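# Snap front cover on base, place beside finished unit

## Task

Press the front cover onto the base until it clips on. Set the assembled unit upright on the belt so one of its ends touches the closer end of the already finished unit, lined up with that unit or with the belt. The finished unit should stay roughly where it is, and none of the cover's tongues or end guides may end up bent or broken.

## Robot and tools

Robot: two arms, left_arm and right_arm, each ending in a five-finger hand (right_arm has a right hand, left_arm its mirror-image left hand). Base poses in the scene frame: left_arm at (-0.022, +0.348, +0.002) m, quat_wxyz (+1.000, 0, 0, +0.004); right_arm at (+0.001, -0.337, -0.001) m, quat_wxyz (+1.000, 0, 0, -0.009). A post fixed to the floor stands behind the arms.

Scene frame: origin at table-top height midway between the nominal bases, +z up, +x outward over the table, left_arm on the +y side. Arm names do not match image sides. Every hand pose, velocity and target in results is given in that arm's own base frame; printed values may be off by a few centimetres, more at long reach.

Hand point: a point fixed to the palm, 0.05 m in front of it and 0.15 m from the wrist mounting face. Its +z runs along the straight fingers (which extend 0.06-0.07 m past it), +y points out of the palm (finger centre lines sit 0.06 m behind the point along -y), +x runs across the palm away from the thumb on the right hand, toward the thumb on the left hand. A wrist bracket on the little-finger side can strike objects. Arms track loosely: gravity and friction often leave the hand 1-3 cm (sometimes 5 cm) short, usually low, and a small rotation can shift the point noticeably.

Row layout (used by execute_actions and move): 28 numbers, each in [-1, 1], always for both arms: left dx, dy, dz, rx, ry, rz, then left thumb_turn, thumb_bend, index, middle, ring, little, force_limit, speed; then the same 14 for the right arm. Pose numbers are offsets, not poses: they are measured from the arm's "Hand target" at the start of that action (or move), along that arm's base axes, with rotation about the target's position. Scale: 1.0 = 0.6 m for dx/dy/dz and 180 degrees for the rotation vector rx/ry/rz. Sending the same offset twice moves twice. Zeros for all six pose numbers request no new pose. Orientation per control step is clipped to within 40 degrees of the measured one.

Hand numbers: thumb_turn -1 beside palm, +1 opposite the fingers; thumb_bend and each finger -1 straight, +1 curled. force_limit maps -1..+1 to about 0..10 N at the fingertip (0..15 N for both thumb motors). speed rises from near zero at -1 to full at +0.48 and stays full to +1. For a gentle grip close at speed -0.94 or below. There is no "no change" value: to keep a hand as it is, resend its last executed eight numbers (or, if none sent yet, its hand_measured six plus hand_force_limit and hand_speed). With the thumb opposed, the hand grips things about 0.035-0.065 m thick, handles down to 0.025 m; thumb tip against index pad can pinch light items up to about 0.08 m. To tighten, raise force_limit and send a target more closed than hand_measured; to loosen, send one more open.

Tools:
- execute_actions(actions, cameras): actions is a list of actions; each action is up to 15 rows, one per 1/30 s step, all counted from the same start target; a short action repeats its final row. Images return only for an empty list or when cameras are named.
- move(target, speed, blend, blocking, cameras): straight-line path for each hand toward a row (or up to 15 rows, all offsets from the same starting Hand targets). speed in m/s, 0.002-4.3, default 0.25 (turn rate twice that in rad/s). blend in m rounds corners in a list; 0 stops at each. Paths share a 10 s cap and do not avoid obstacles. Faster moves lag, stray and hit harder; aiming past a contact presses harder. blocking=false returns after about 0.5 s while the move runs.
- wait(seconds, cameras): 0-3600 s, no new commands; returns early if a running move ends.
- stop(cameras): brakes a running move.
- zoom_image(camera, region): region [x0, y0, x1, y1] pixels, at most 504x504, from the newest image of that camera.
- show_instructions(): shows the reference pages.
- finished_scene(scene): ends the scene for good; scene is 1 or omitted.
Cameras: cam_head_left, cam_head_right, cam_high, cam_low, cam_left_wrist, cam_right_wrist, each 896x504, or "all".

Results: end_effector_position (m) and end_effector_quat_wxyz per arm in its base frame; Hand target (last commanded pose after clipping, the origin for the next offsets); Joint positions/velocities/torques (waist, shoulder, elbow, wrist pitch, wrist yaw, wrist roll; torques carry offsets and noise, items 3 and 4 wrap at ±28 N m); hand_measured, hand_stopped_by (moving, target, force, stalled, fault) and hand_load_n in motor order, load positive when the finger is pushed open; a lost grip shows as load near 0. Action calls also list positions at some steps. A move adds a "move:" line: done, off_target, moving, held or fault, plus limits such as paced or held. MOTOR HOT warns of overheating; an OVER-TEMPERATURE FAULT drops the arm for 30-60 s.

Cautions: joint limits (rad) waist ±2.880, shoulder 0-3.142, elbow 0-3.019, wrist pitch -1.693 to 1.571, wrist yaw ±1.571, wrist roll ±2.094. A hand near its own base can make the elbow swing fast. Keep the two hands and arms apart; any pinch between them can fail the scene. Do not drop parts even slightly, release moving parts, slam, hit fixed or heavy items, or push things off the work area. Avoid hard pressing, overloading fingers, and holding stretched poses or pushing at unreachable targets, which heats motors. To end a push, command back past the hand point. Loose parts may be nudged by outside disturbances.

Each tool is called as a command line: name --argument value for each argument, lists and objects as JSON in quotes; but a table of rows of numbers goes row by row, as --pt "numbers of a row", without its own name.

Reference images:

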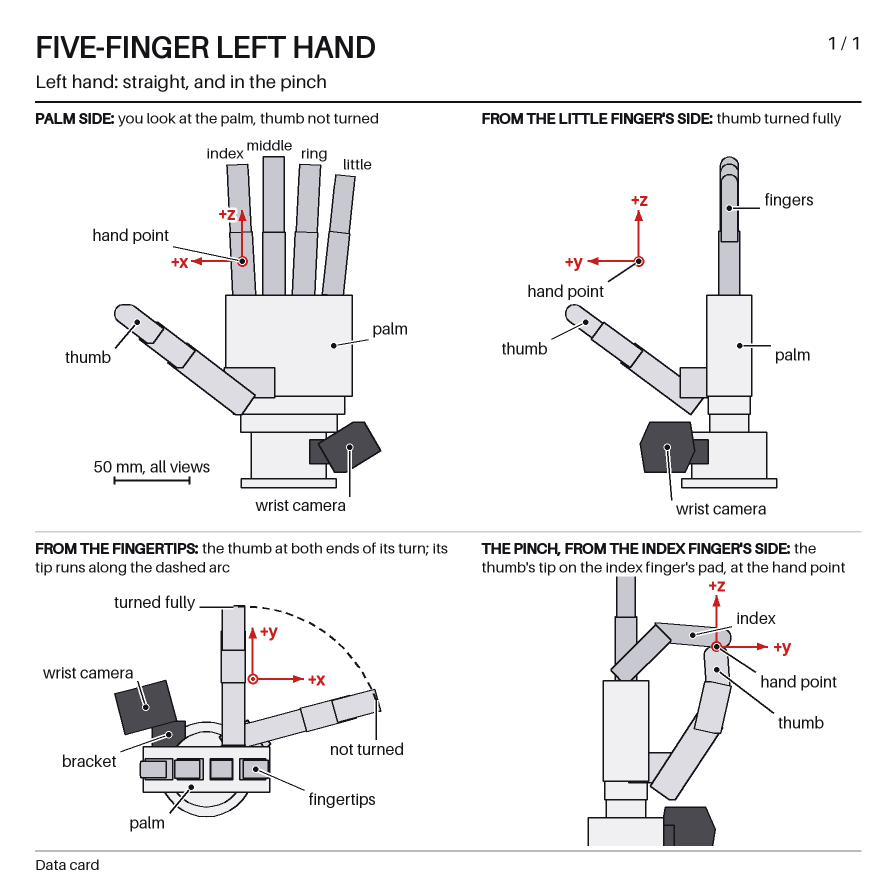

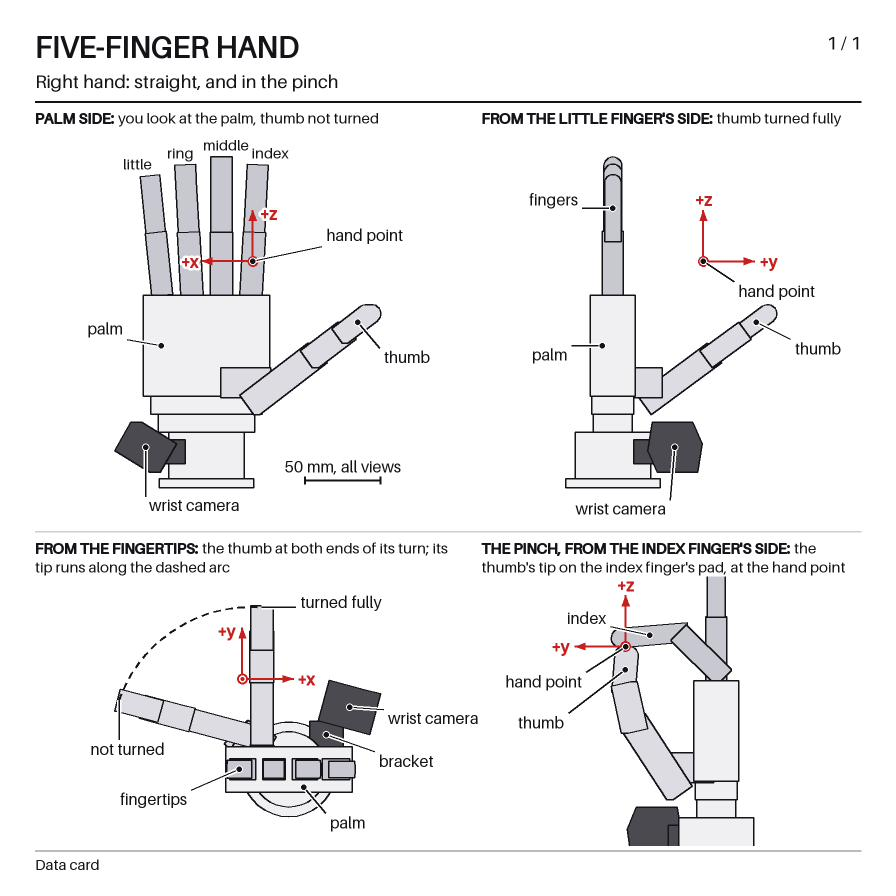

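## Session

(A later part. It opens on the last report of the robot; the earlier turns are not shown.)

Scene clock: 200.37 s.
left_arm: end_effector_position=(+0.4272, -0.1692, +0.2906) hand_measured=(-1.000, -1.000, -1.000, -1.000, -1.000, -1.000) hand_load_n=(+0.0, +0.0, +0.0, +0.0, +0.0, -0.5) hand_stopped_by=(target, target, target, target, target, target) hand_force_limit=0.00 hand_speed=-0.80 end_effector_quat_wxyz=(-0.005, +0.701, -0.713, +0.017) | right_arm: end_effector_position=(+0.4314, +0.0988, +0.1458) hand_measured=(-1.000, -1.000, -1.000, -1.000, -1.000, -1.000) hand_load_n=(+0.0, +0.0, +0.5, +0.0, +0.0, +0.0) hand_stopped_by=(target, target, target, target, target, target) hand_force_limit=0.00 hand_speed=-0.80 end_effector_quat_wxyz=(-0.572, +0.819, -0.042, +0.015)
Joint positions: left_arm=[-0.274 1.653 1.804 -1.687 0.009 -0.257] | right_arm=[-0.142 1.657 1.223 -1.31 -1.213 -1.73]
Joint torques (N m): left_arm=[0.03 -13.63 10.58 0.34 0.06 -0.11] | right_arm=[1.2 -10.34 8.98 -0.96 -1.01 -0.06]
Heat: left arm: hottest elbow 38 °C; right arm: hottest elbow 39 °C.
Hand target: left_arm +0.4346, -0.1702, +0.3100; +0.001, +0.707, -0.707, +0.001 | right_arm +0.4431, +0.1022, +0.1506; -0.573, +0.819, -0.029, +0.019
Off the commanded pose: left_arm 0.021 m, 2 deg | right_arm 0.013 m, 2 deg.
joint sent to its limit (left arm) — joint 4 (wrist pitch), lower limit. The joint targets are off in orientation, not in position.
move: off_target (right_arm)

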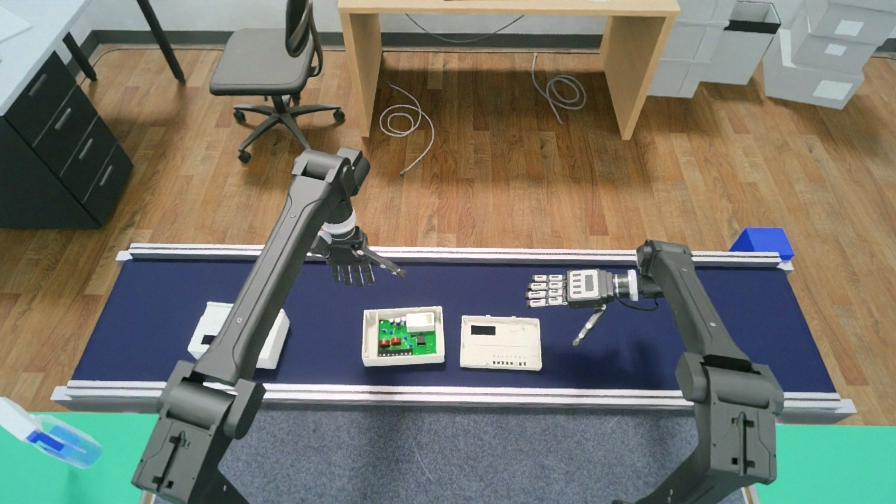

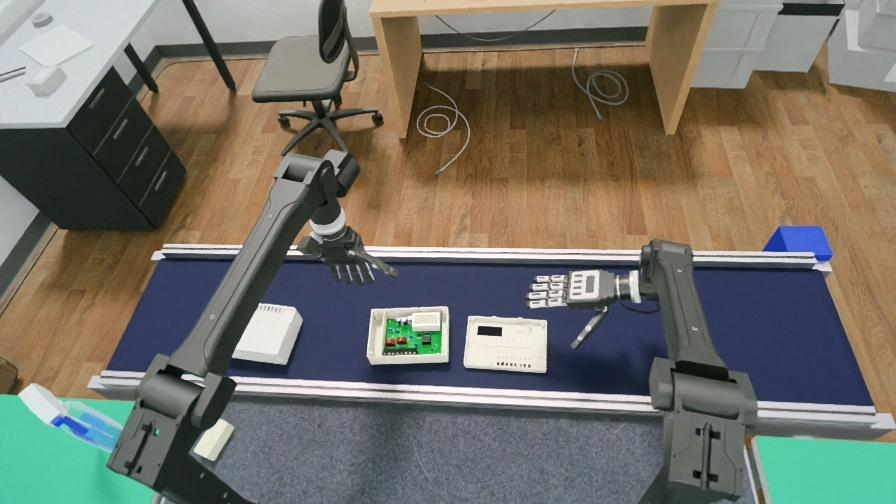

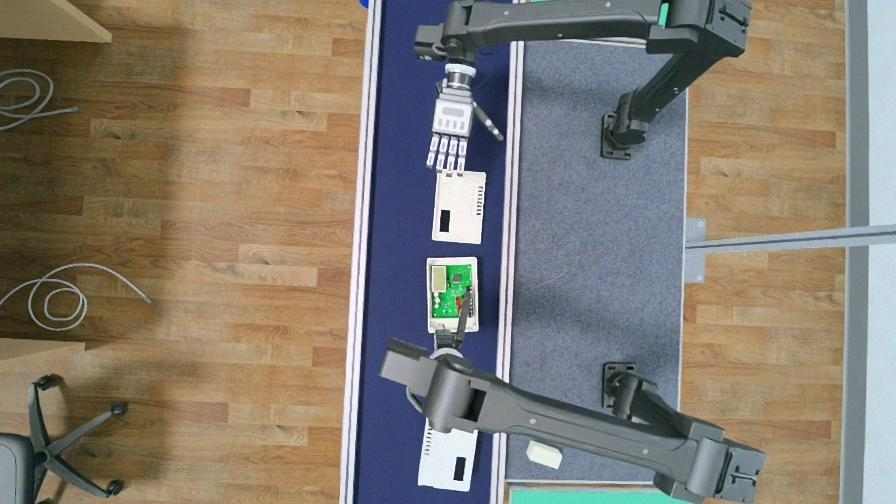

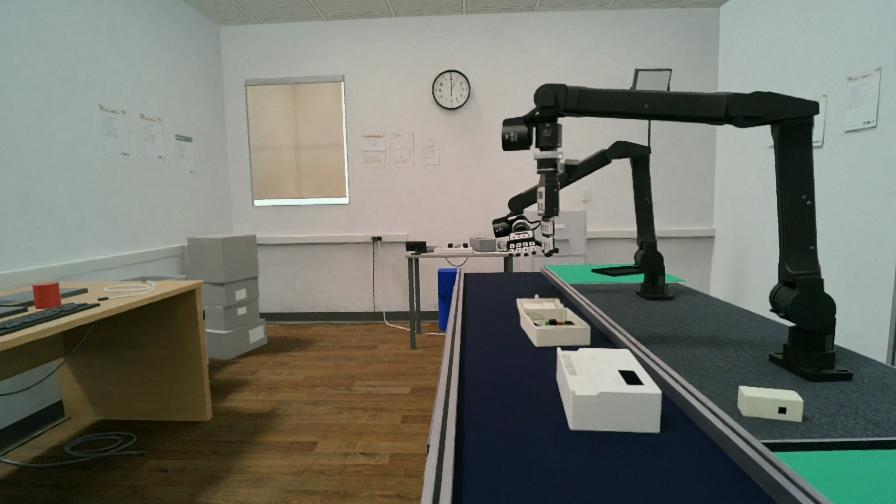

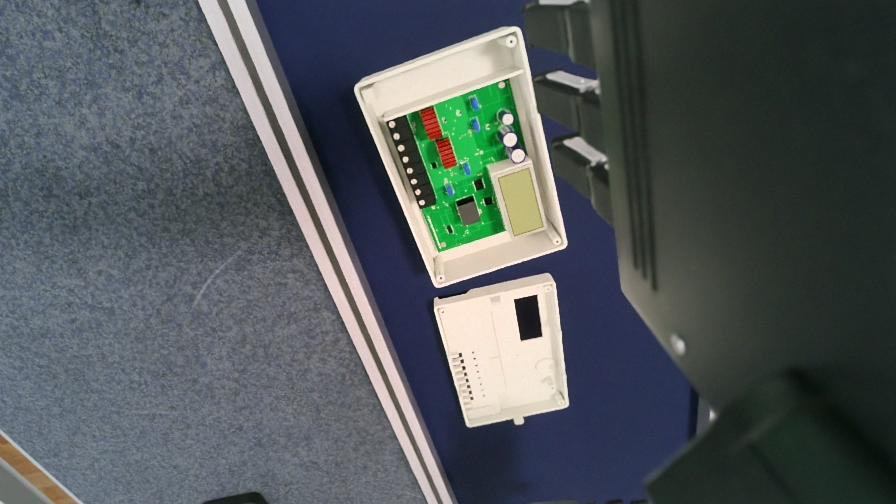

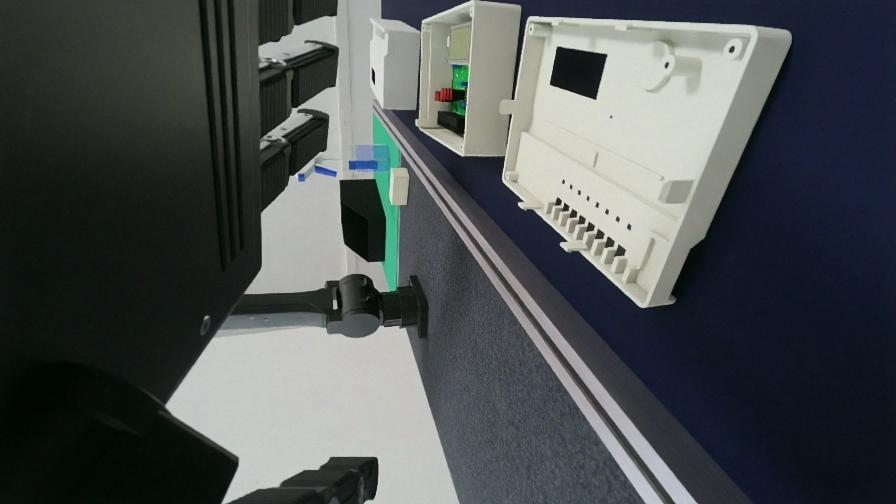

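move --target '[0.02,-0.16,0,0,0,0,-1,-1,-1,-1,-1,-1,0,-0.8, 0,0,0,0,0,0,1,-0.5,-0.1,-0.1,-1,-1,-0.4,0]' --cameras '["all"]'

Scene clock: 221.00 s.
left_arm: end_effector_position=(+0.4384, -0.2644, +0.2928) hand_measured=(-1.000, -1.000, -1.000, -1.000, -1.000, -1.000) hand_load_n=(+0.0, +0.0, +0.0, +0.0, +0.0, +0.0) hand_stopped_by=(target, target, target, target, target, target) hand_force_limit=0.00 hand_speed=-0.80 end_effector_quat_wxyz=(-0.006, +0.702, -0.712, +0.036) | right_arm: end_effector_position=(+0.4316, +0.0988, +0.1458) hand_measured=(+1.000, -0.500, -0.100, -0.100, -1.000, -1.000) hand_load_n=(+0.0, +0.0, -0.5, -0.5, +0.0, +0.0) hand_stopped_by=(target, target, target, target, target, target) hand_force_limit=-0.40 hand_speed=0.00 end_effector_quat_wxyz=(-0.572, +0.819, -0.041, +0.016)
Joint positions: left_arm=[-0.433 1.751 1.94 -1.687 0.014 -0.42] | right_arm=[-0.142 1.657 1.223 -1.31 -1.214 -1.733]
Joint torques (N m): left_arm=[-0.21 -14.27 10.62 0.36 0.02 -0.13] | right_arm=[1.2 -10.34 8.99 -0.96 -0.99 -0.06]
Heat: left arm: hottest elbow 38 °C; right arm: hottest elbow 39 °C.
Hand target: left_arm +0.4466, -0.2663, +0.3100; +0.001, +0.707, -0.707, +0.001 | right_arm +0.4430, +0.1022, +0.1507; -0.573, +0.819, -0.029, +0.019
Off the commanded pose: left_arm 0.019 m, 4 deg | right_arm 0.013 m, 1 deg.
joint sent to its limit (left arm) — joint 4 (wrist pitch), lower limit. The joint targets are off in orientation, not in position.
move: off_target (left_arm)

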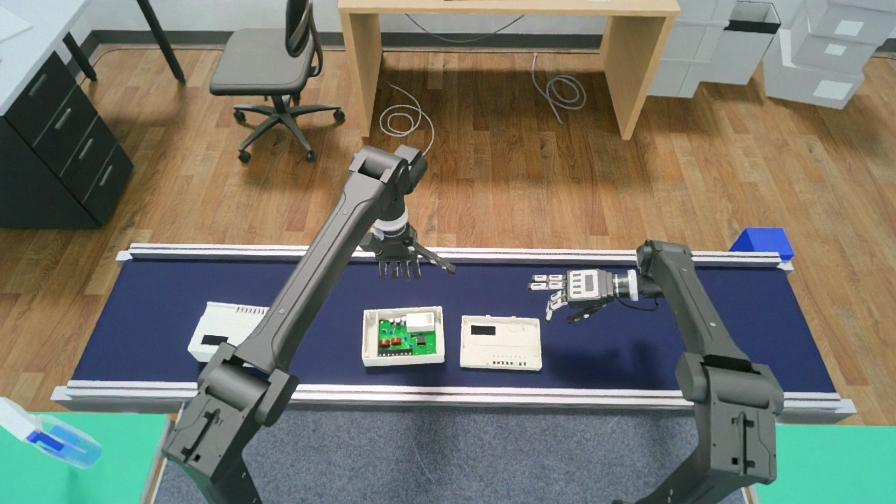

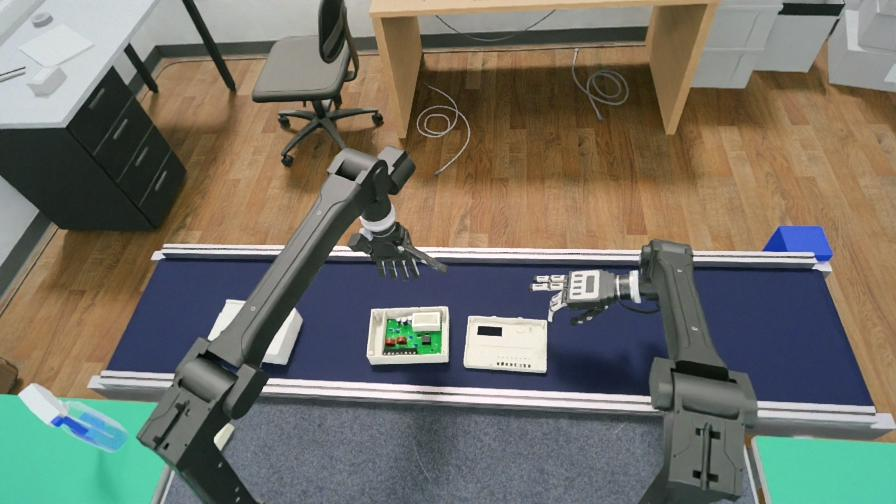

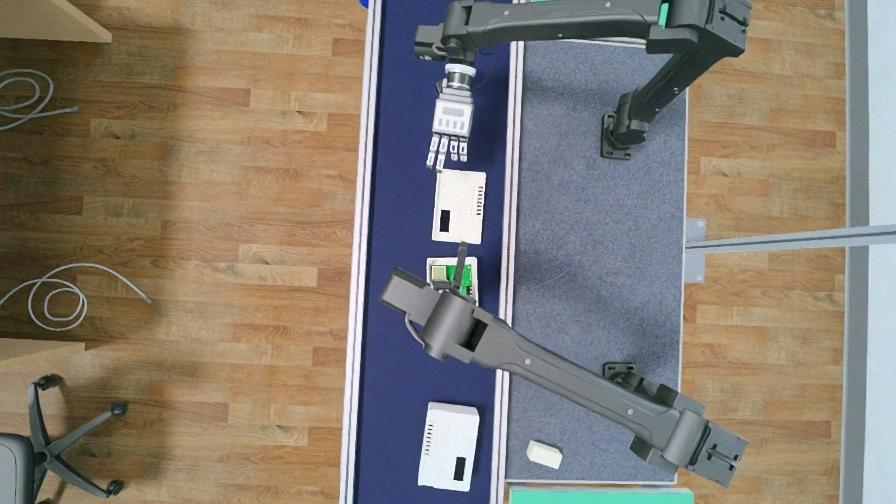

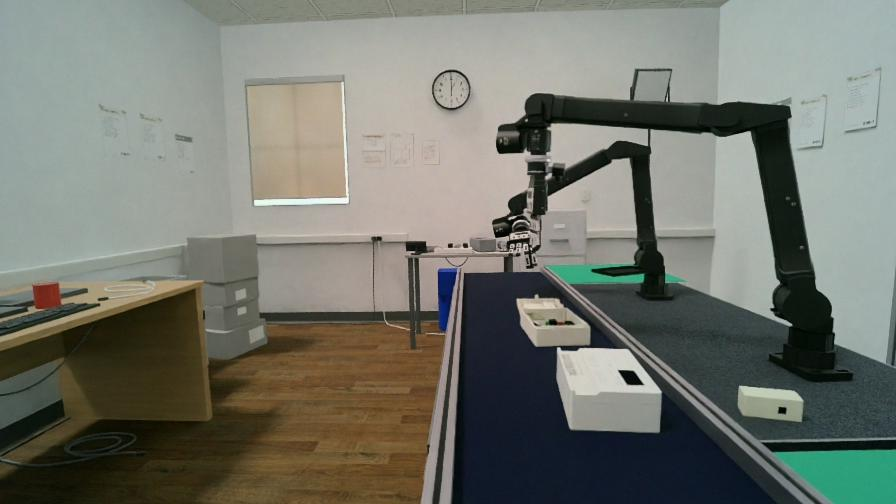

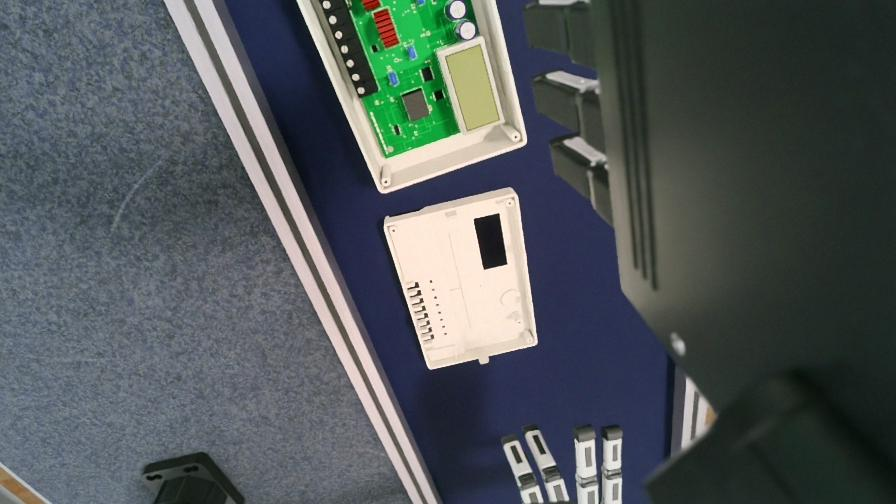

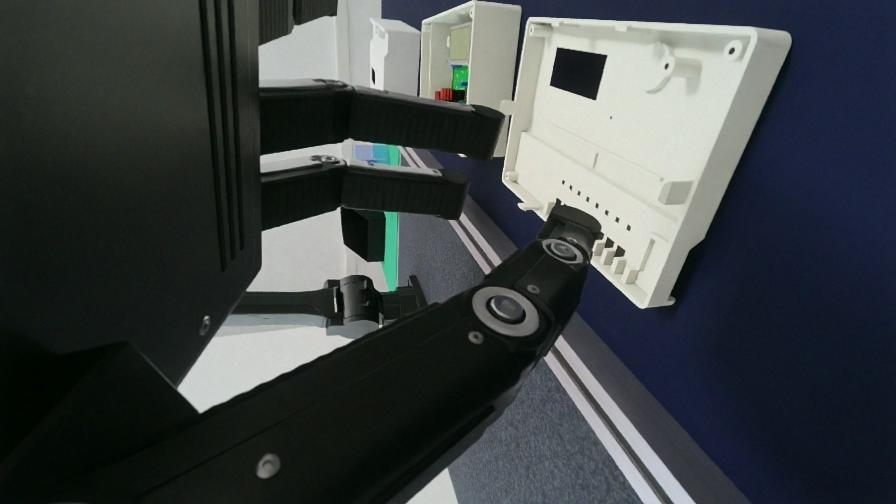

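move --target '[0,0,0,0,0,0,-1,-1,-1,-1,-1,-1,0,-0.8, 0,0,0,0,0,0,1,-0.2,0.2,0.2,-1,-1,-0.7,0]' --cameras '["cam_right_wrist", "cam_left_wrist"]'

Scene clock: 223.43 s.
left_arm: end_effector_position=(+0.4384, -0.2644, +0.2928) hand_measured=(-1.000, -1.000, -1.000, -1.000, -1.000, -1.000) hand_load_n=(+0.0, +0.0, +0.0, +0.0, +0.0, +0.0) hand_stopped_by=(target, target, target, target, target, target) hand_force_limit=0.00 hand_speed=-0.80 end_effector_quat_wxyz=(-0.006, +0.702, -0.712, +0.036) | right_arm: end_effector_position=(+0.4316, +0.0989, +0.1458) hand_measured=(+1.000, -0.200, +0.200, +0.200, -1.000, -1.000) hand_load_n=(+0.0, +0.0, +0.0, +0.0, +0.0, +0.0) hand_stopped_by=(target, target, target, target, target, target) hand_force_limit=-0.70 hand_speed=0.00 end_effector_quat_wxyz=(-0.573, +0.819, -0.041, +0.016)
Joint positions: left_arm=[-0.433 1.751 1.94 -1.687 0.014 -0.42] | right_arm=[-0.142 1.657 1.223 -1.31 -1.214 -1.733]
Joint torques (N m): left_arm=[0.09 -14.68 10.63 0.47 0.05 -0.14] | right_arm=[1.2 -10.34 8.99 -0.96 -0.98 -0.07]
Heat: left arm: hottest elbow 39 °C; right arm: hottest elbow 39 °C.
Hand target: left_arm +0.4466, -0.2663, +0.3100; +0.001, +0.707, -0.707, +0.001 | right_arm +0.4431, +0.1022, +0.1507; -0.573, +0.819, -0.030, +0.019
Off the commanded pose: left_arm 0.019 m, 4 deg | right_arm 0.013 m, 1 deg.
joint sent to its limit (left arm) — joint 4 (wrist pitch), lower limit. The joint targets are off in orientation, not in position.
move: done
Images, in order (width x height): cam_left_wrist 896x504, cam_right_wrist 896x504.

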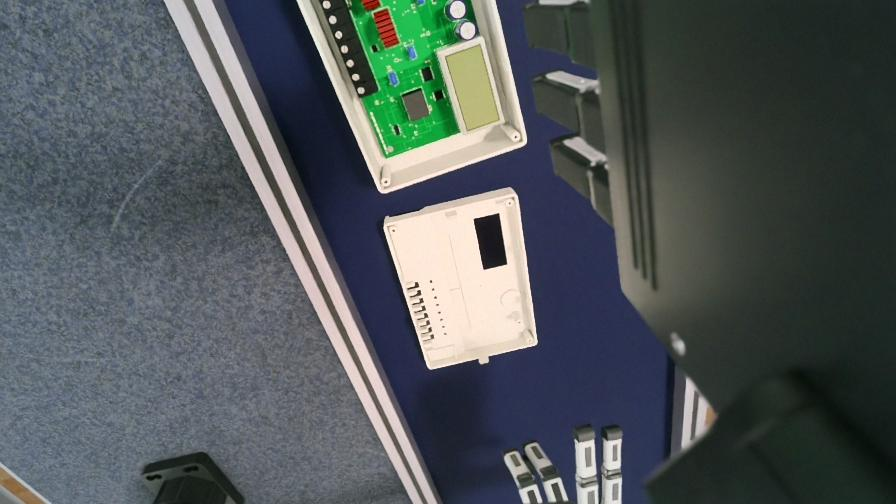

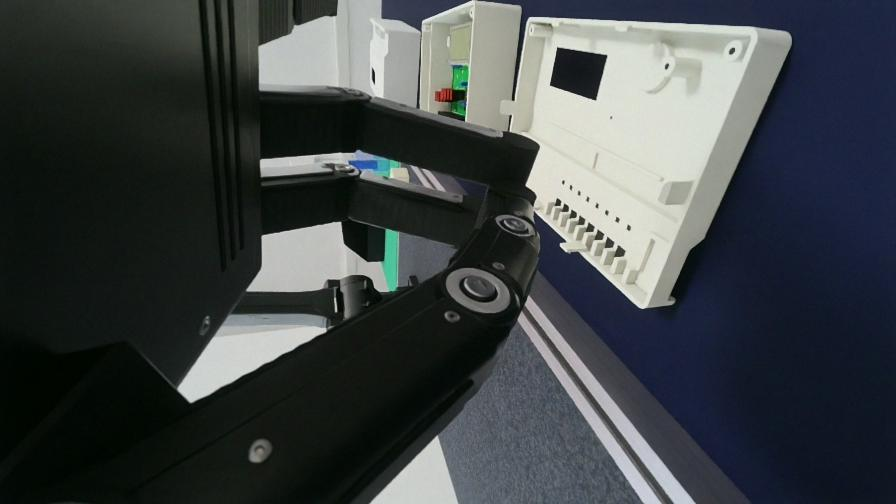

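move --target '[0,0,0,0,0,0,-1,-1,-1,-1,-1,-1,0,-0.8, 0,0,-0.133,0,0,0,1,-0.2,-0.1,-0.1,-1,-1,-0.7,0]' --cameras '["cam_right_wrist", "cam_high", "cam_head_left"]'

zoom_image --camera "cam_high" --region '[400, 60, 520, 200]'

zoom_image --camera "cam_head_left" --region '[450, 250, 630, 390]'

Scene clock: 232.60 s.
left_arm: end_effector_position=(+0.4384, -0.2644, +0.2928) hand_measured=(-1.000, -1.000, -1.000, -1.000, -1.000, -1.000) hand_load_n=(+0.0, -0.5, +0.0, +0.0, +0.0, +0.0) hand_stopped_by=(target, target, target, target, target, target) hand_force_limit=0.00 hand_speed=-0.80 end_effector_quat_wxyz=(-0.006, +0.702, -0.712, +0.036) | right_arm: end_effector_position=(+0.4418, +0.0975, +0.0722) hand_measured=(+1.000, -0.200, -0.100, -0.100, -1.000, -1.000) hand_load_n=(+0.0, +0.0, +0.0, +0.0, +0.0, +0.0) hand_stopped_by=(target, target, target, target, target, target) hand_force_limit=-0.70 hand_speed=0.00 end_effector_quat_wxyz=(-0.573, +0.818, -0.038, +0.017)
Joint positions: left_arm=[-0.433 1.751 1.94 -1.687 0.014 -0.42] | right_arm=[-0.142 1.78 1.168 -1.14 -1.215 -1.746]
Joint torques (N m): left_arm=[0.15 -14.51 10.55 0.44 0.02 -0.13] | right_arm=[1.26 -12.4 5.34 0.03 -0.94 0.02]
Heat: left arm: hottest elbow 39 °C; right arm: hottest elbow 39 °C.
Hand target: left_arm +0.4466, -0.2663, +0.3100; +0.001, +0.707, -0.707, +0.001 | right_arm +0.4429, +0.1022, +0.0709; -0.573, +0.819, -0.030, +0.019
Off the commanded pose: left_arm 0.019 m, 4 deg | right_arm 0.005 m, 1 deg.
joint sent to its limit (left arm) — joint 4 (wrist pitch), lower limit. The joint targets are off in orientation, not in position.
move: done
Images, in order (width x height): cam_head_left 896x504, cam_high 896x504, cam_right_wrist 896x504.

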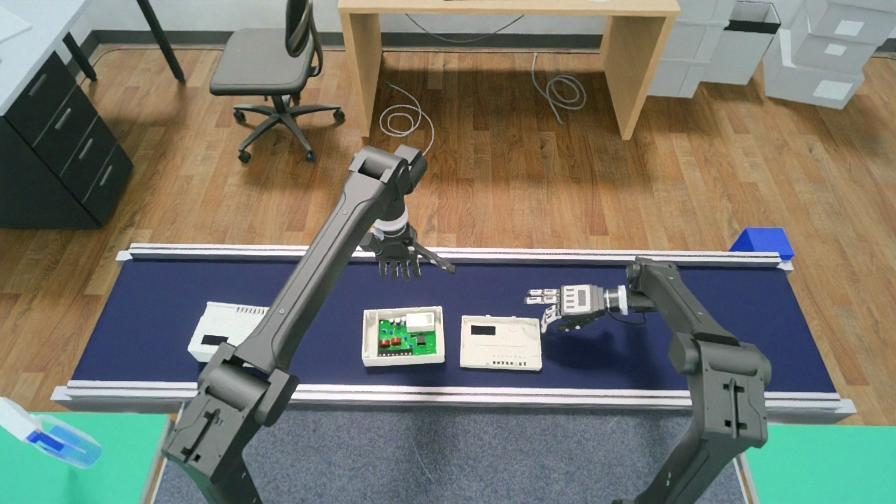

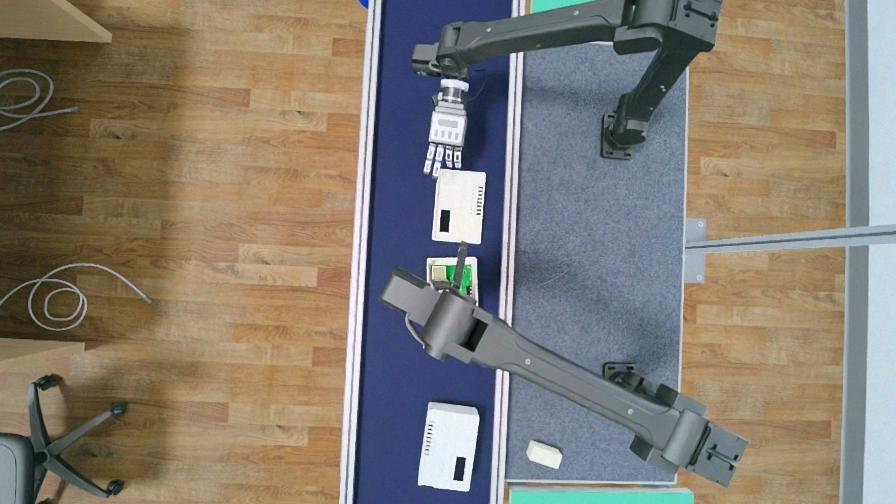

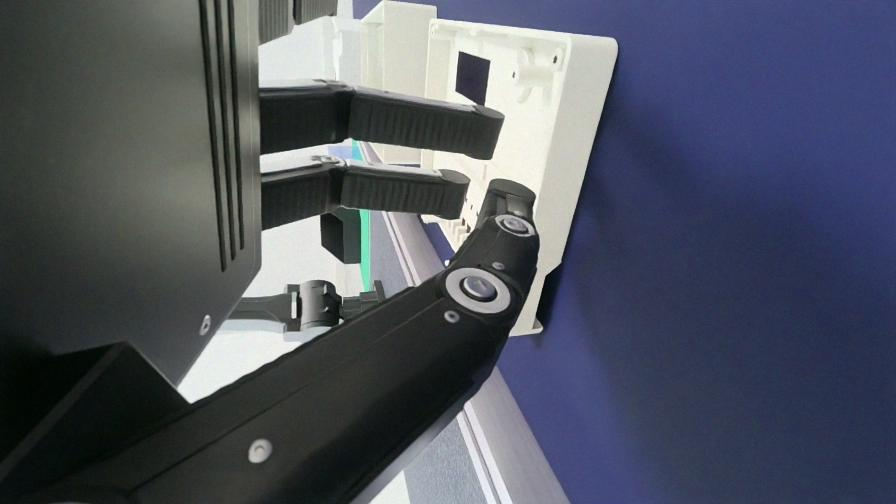

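Scaled by 3.600 from the camera's image (finer frame: 1280x720).

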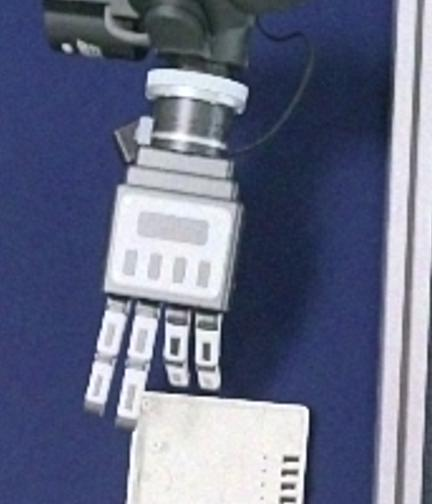

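Scaled by 2.800 from the camera's image (finer frame: 1280x720).

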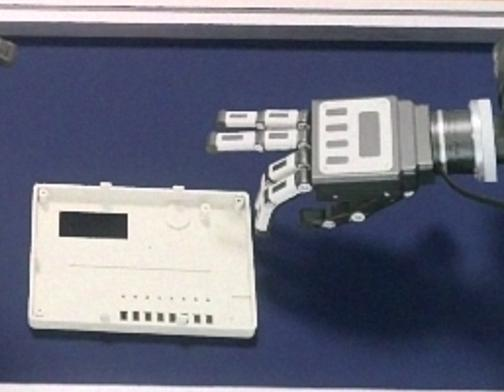

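move --target '[0,0,0,0,0,0,-1,-1,-1,-1,-1,-1,0,-0.8, 0.003,0.037,-0.045,0,0,0,1,-0.2,-0.1,-0.1,-1,-1,-0.7,0]' --cameras '["cam_right_wrist", "cam_high", "cam_head_left"]' --speed 0.1

zoom_image --camera "cam_high" --region '[400, 60, 520, 200]'

zoom_image --camera "cam_right_wrist" --region '[400, 0, 640, 340]'

Scene clock: 243.53 s.
left_arm: end_effector_position=(+0.4384, -0.2644, +0.2928) hand_measured=(-1.000, -1.000, -1.000, -1.000, -1.000, -1.000) hand_load_n=(+0.0, +0.0, +0.0, +0.0, +0.0, +0.0) hand_stopped_by=(target, target, target, target, target, target) hand_force_limit=0.00 hand_speed=-0.80 end_effector_quat_wxyz=(-0.006, +0.702, -0.712, +0.036) | right_arm: end_effector_position=(+0.4486, +0.1210, +0.0521) hand_measured=(+1.000, -0.200, -0.100, -0.100, -1.000, -1.000) hand_load_n=(+0.0, +0.0, +0.0, +0.0, +0.0, +0.0) hand_stopped_by=(target, target, target, target, target, target) hand_force_limit=-0.70 hand_speed=0.00 end_effector_quat_wxyz=(-0.572, +0.819, -0.023, +0.028)
Joint positions: left_arm=[-0.433 1.751 1.94 -1.687 0.014 -0.42] | right_arm=[-0.09 1.788 1.122 -0.939 -1.22 -1.627]
Joint torques (N m): left_arm=[0.26 -14.33 10.52 0.36 0.03 -0.13] | right_arm=[0.79 -11.4 4.67 0.28 -0.99 0.16]
Heat: left arm: hottest elbow 40 °C; right arm: hottest elbow 38 °C.
Hand target: left_arm +0.4466, -0.2663, +0.3100; +0.001, +0.707, -0.707, +0.001 | right_arm +0.4448, +0.1244, +0.0440; -0.573, +0.819, -0.029, +0.019
Off the commanded pose: left_arm 0.019 m, 4 deg | right_arm 0.010 m, 1 deg.
joint sent to its limit (left arm) — joint 4 (wrist pitch), lower limit. The joint targets are off in orientation, not in position.
move: done
Images, in order (width x height): cam_head_left 896x504, cam_high 896x504, cam_right_wrist 896x504.

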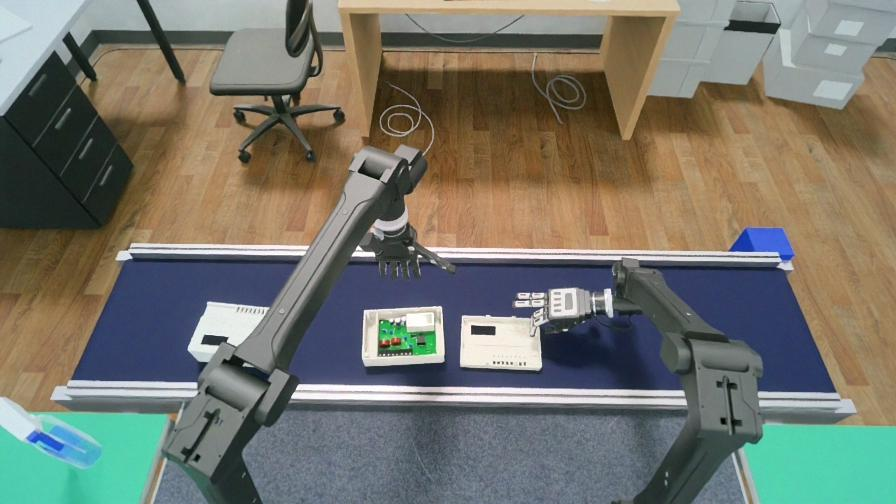

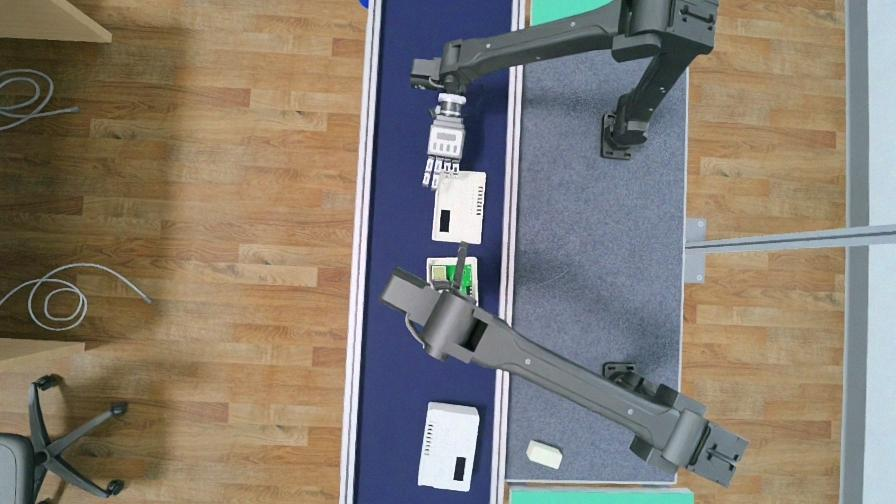

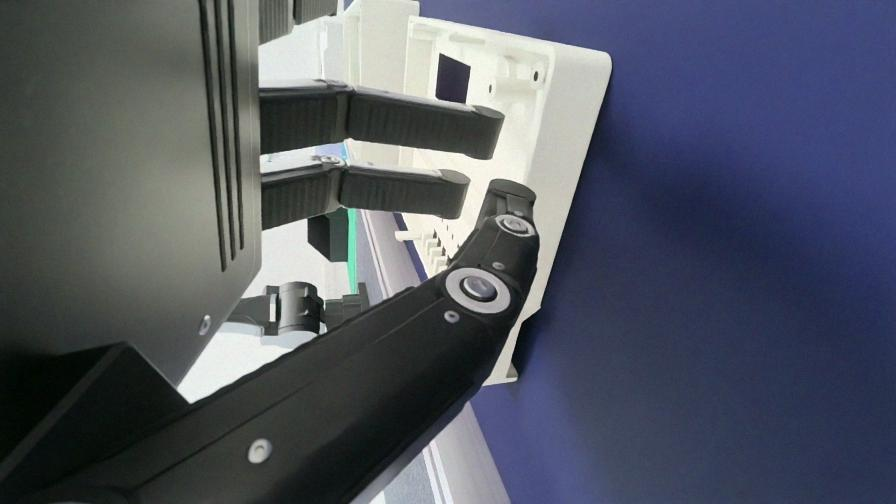

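Scaled by 3.600 from the camera's image (finer frame: 1280x720).

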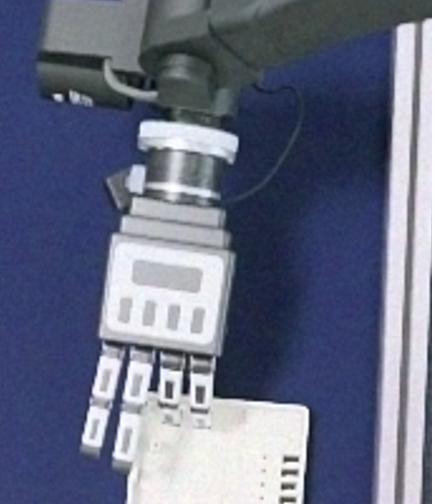

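Scaled by 1.482 from the camera's image (finer frame: 1280x720).

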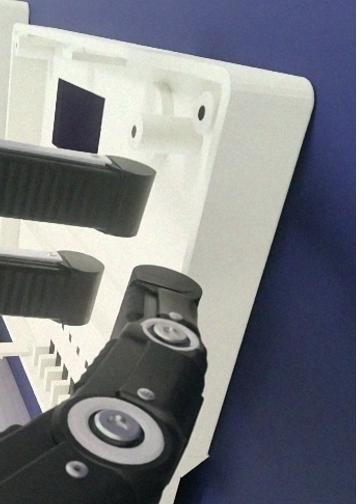

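move --target '[0,0,0,0,0,0,-1,-1,-1,-1,-1,-1,0,-0.8, -0.006,0.0,-0.03,0,0,0,1,-0.2,-0.1,-0.1,-1,-1,-0.7,0]' --cameras '["cam_right_wrist", "cam_high", "cam_head_left", "cam_low"]' --speed 0.1

zoom_image --camera "cam_high" --region '[400, 60, 520, 200]'

zoom_image --camera "cam_right_wrist" --region '[400, 0, 640, 340]'

zoom_image --camera "cam_low" --region '[480, 220, 620, 320]'

Scene clock: 250.23 s.
left_arm: end_effector_position=(+0.4384, -0.2644, +0.2928) hand_measured=(-1.000, -1.000, -1.000, -1.000, -1.000, -1.000) hand_load_n=(+0.0, +0.0, +0.0, +0.0, +0.0, +0.0) hand_stopped_by=(target, target, target, target, target, target) hand_force_limit=0.00 hand_speed=-0.80 end_effector_quat_wxyz=(-0.006, +0.702, -0.712, +0.036) | right_arm: end_effector_position=(+0.4436, +0.1216, +0.0333) hand_measured=(+1.000, -0.200, -0.100, -0.100, -1.000, -1.000) hand_load_n=(+0.0, +0.0, +0.0, +0.0, +0.0, +0.0) hand_stopped_by=(target, target, target, target, target, target) hand_force_limit=-0.70 hand_speed=0.00 end_effector_quat_wxyz=(-0.573, +0.819, -0.025, +0.025)
Joint positions: left_arm=[-0.433 1.751 1.94 -1.687 0.014 -0.42] | right_arm=[-0.09 1.812 1.095 -0.892 -1.221 -1.625]
Joint torques (N m): left_arm=[0.38 -14.15 10.61 0.4 0.03 -0.16] | right_arm=[0.73 -11.4 4.6 0.32 -0.94 0.15]
Heat: left arm: hottest elbow 41 °C; right arm: hottest elbow 37 °C.
Hand target: left_arm +0.4466, -0.2663, +0.3100; +0.001, +0.707, -0.707, +0.001 | right_arm +0.4410, +0.1244, +0.0257; -0.573, +0.819, -0.030, +0.019
Off the commanded pose: left_arm 0.019 m, 4 deg | right_arm 0.008 m, 1 deg.
joint sent to its limit (left arm) — joint 4 (wrist pitch), lower limit. The joint targets are off in orientation, not in position.
move: done
Images, in order (width x height): cam_head_left 896x504, cam_high 896x504, cam_low 896x504, cam_right_wrist 896x504.

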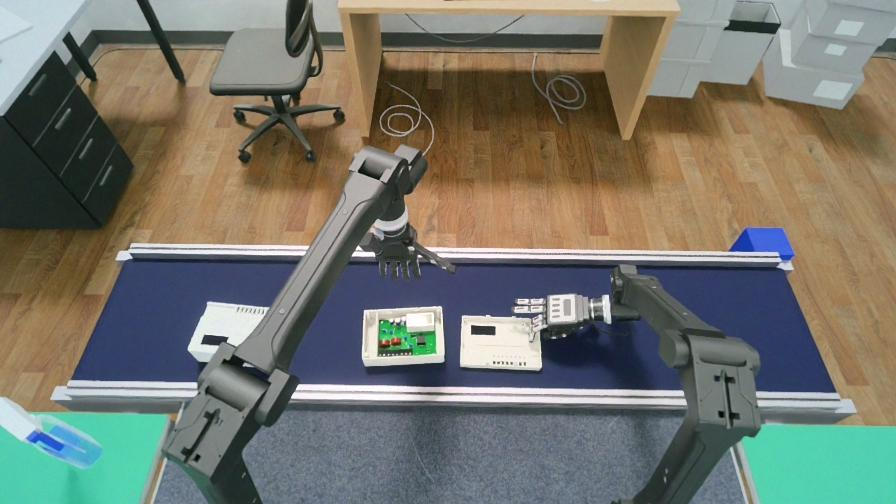

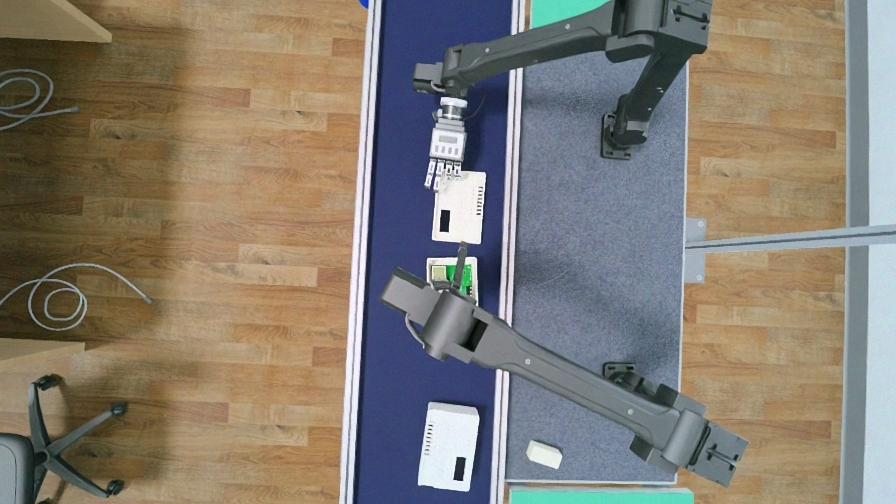

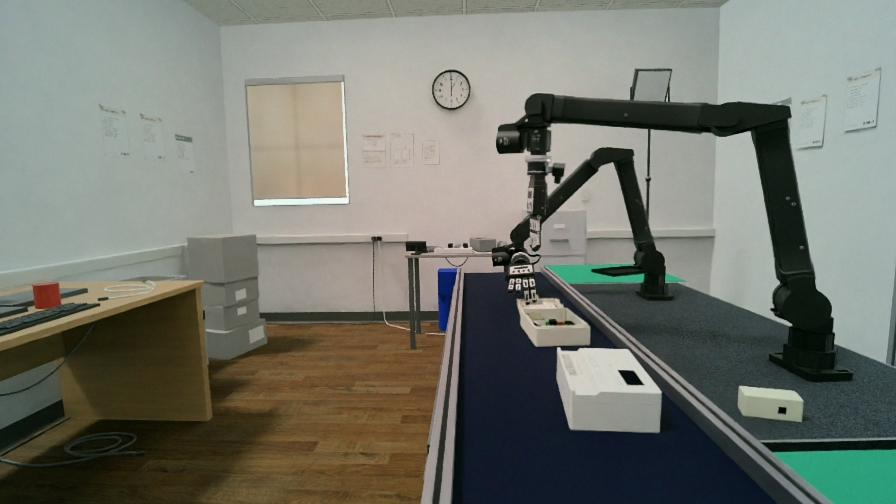

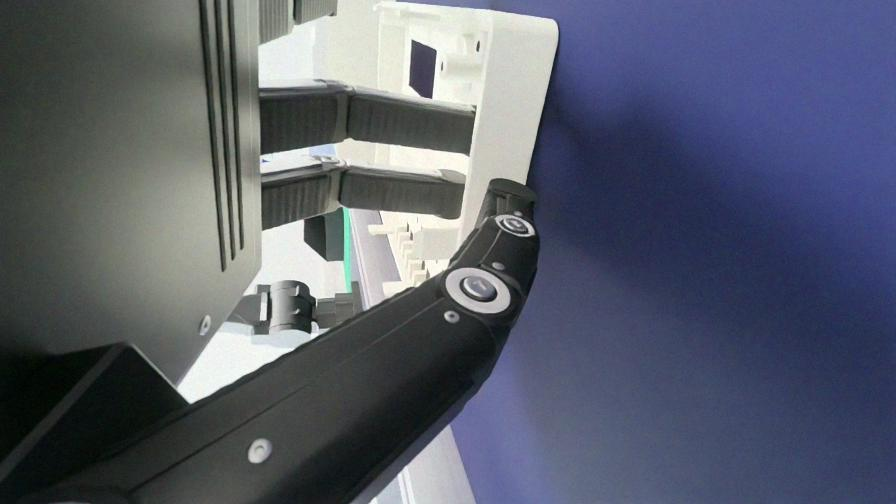

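Scaled by 3.600 from the camera's image (finer frame: 1280x720).

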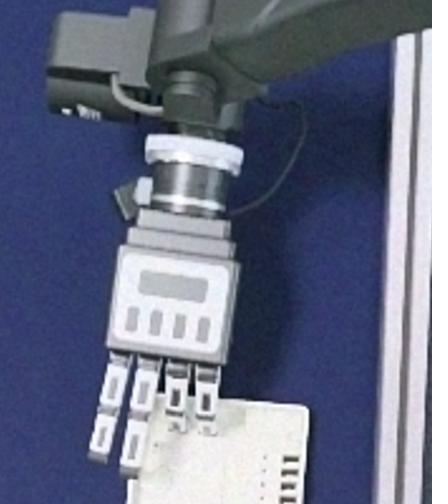

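Scaled by 1.482 from the camera's image (finer frame: 1280x720).

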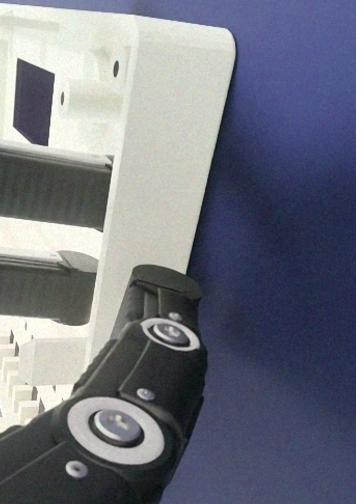

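Scaled by 3.600 from the camera's image (finer frame: 1280x720).

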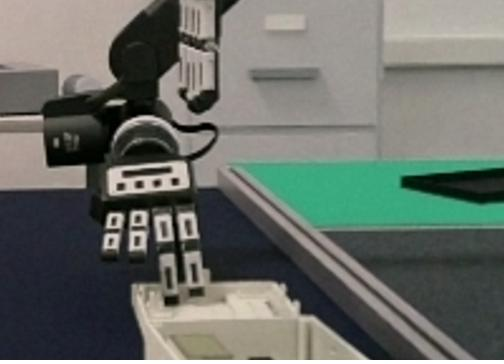

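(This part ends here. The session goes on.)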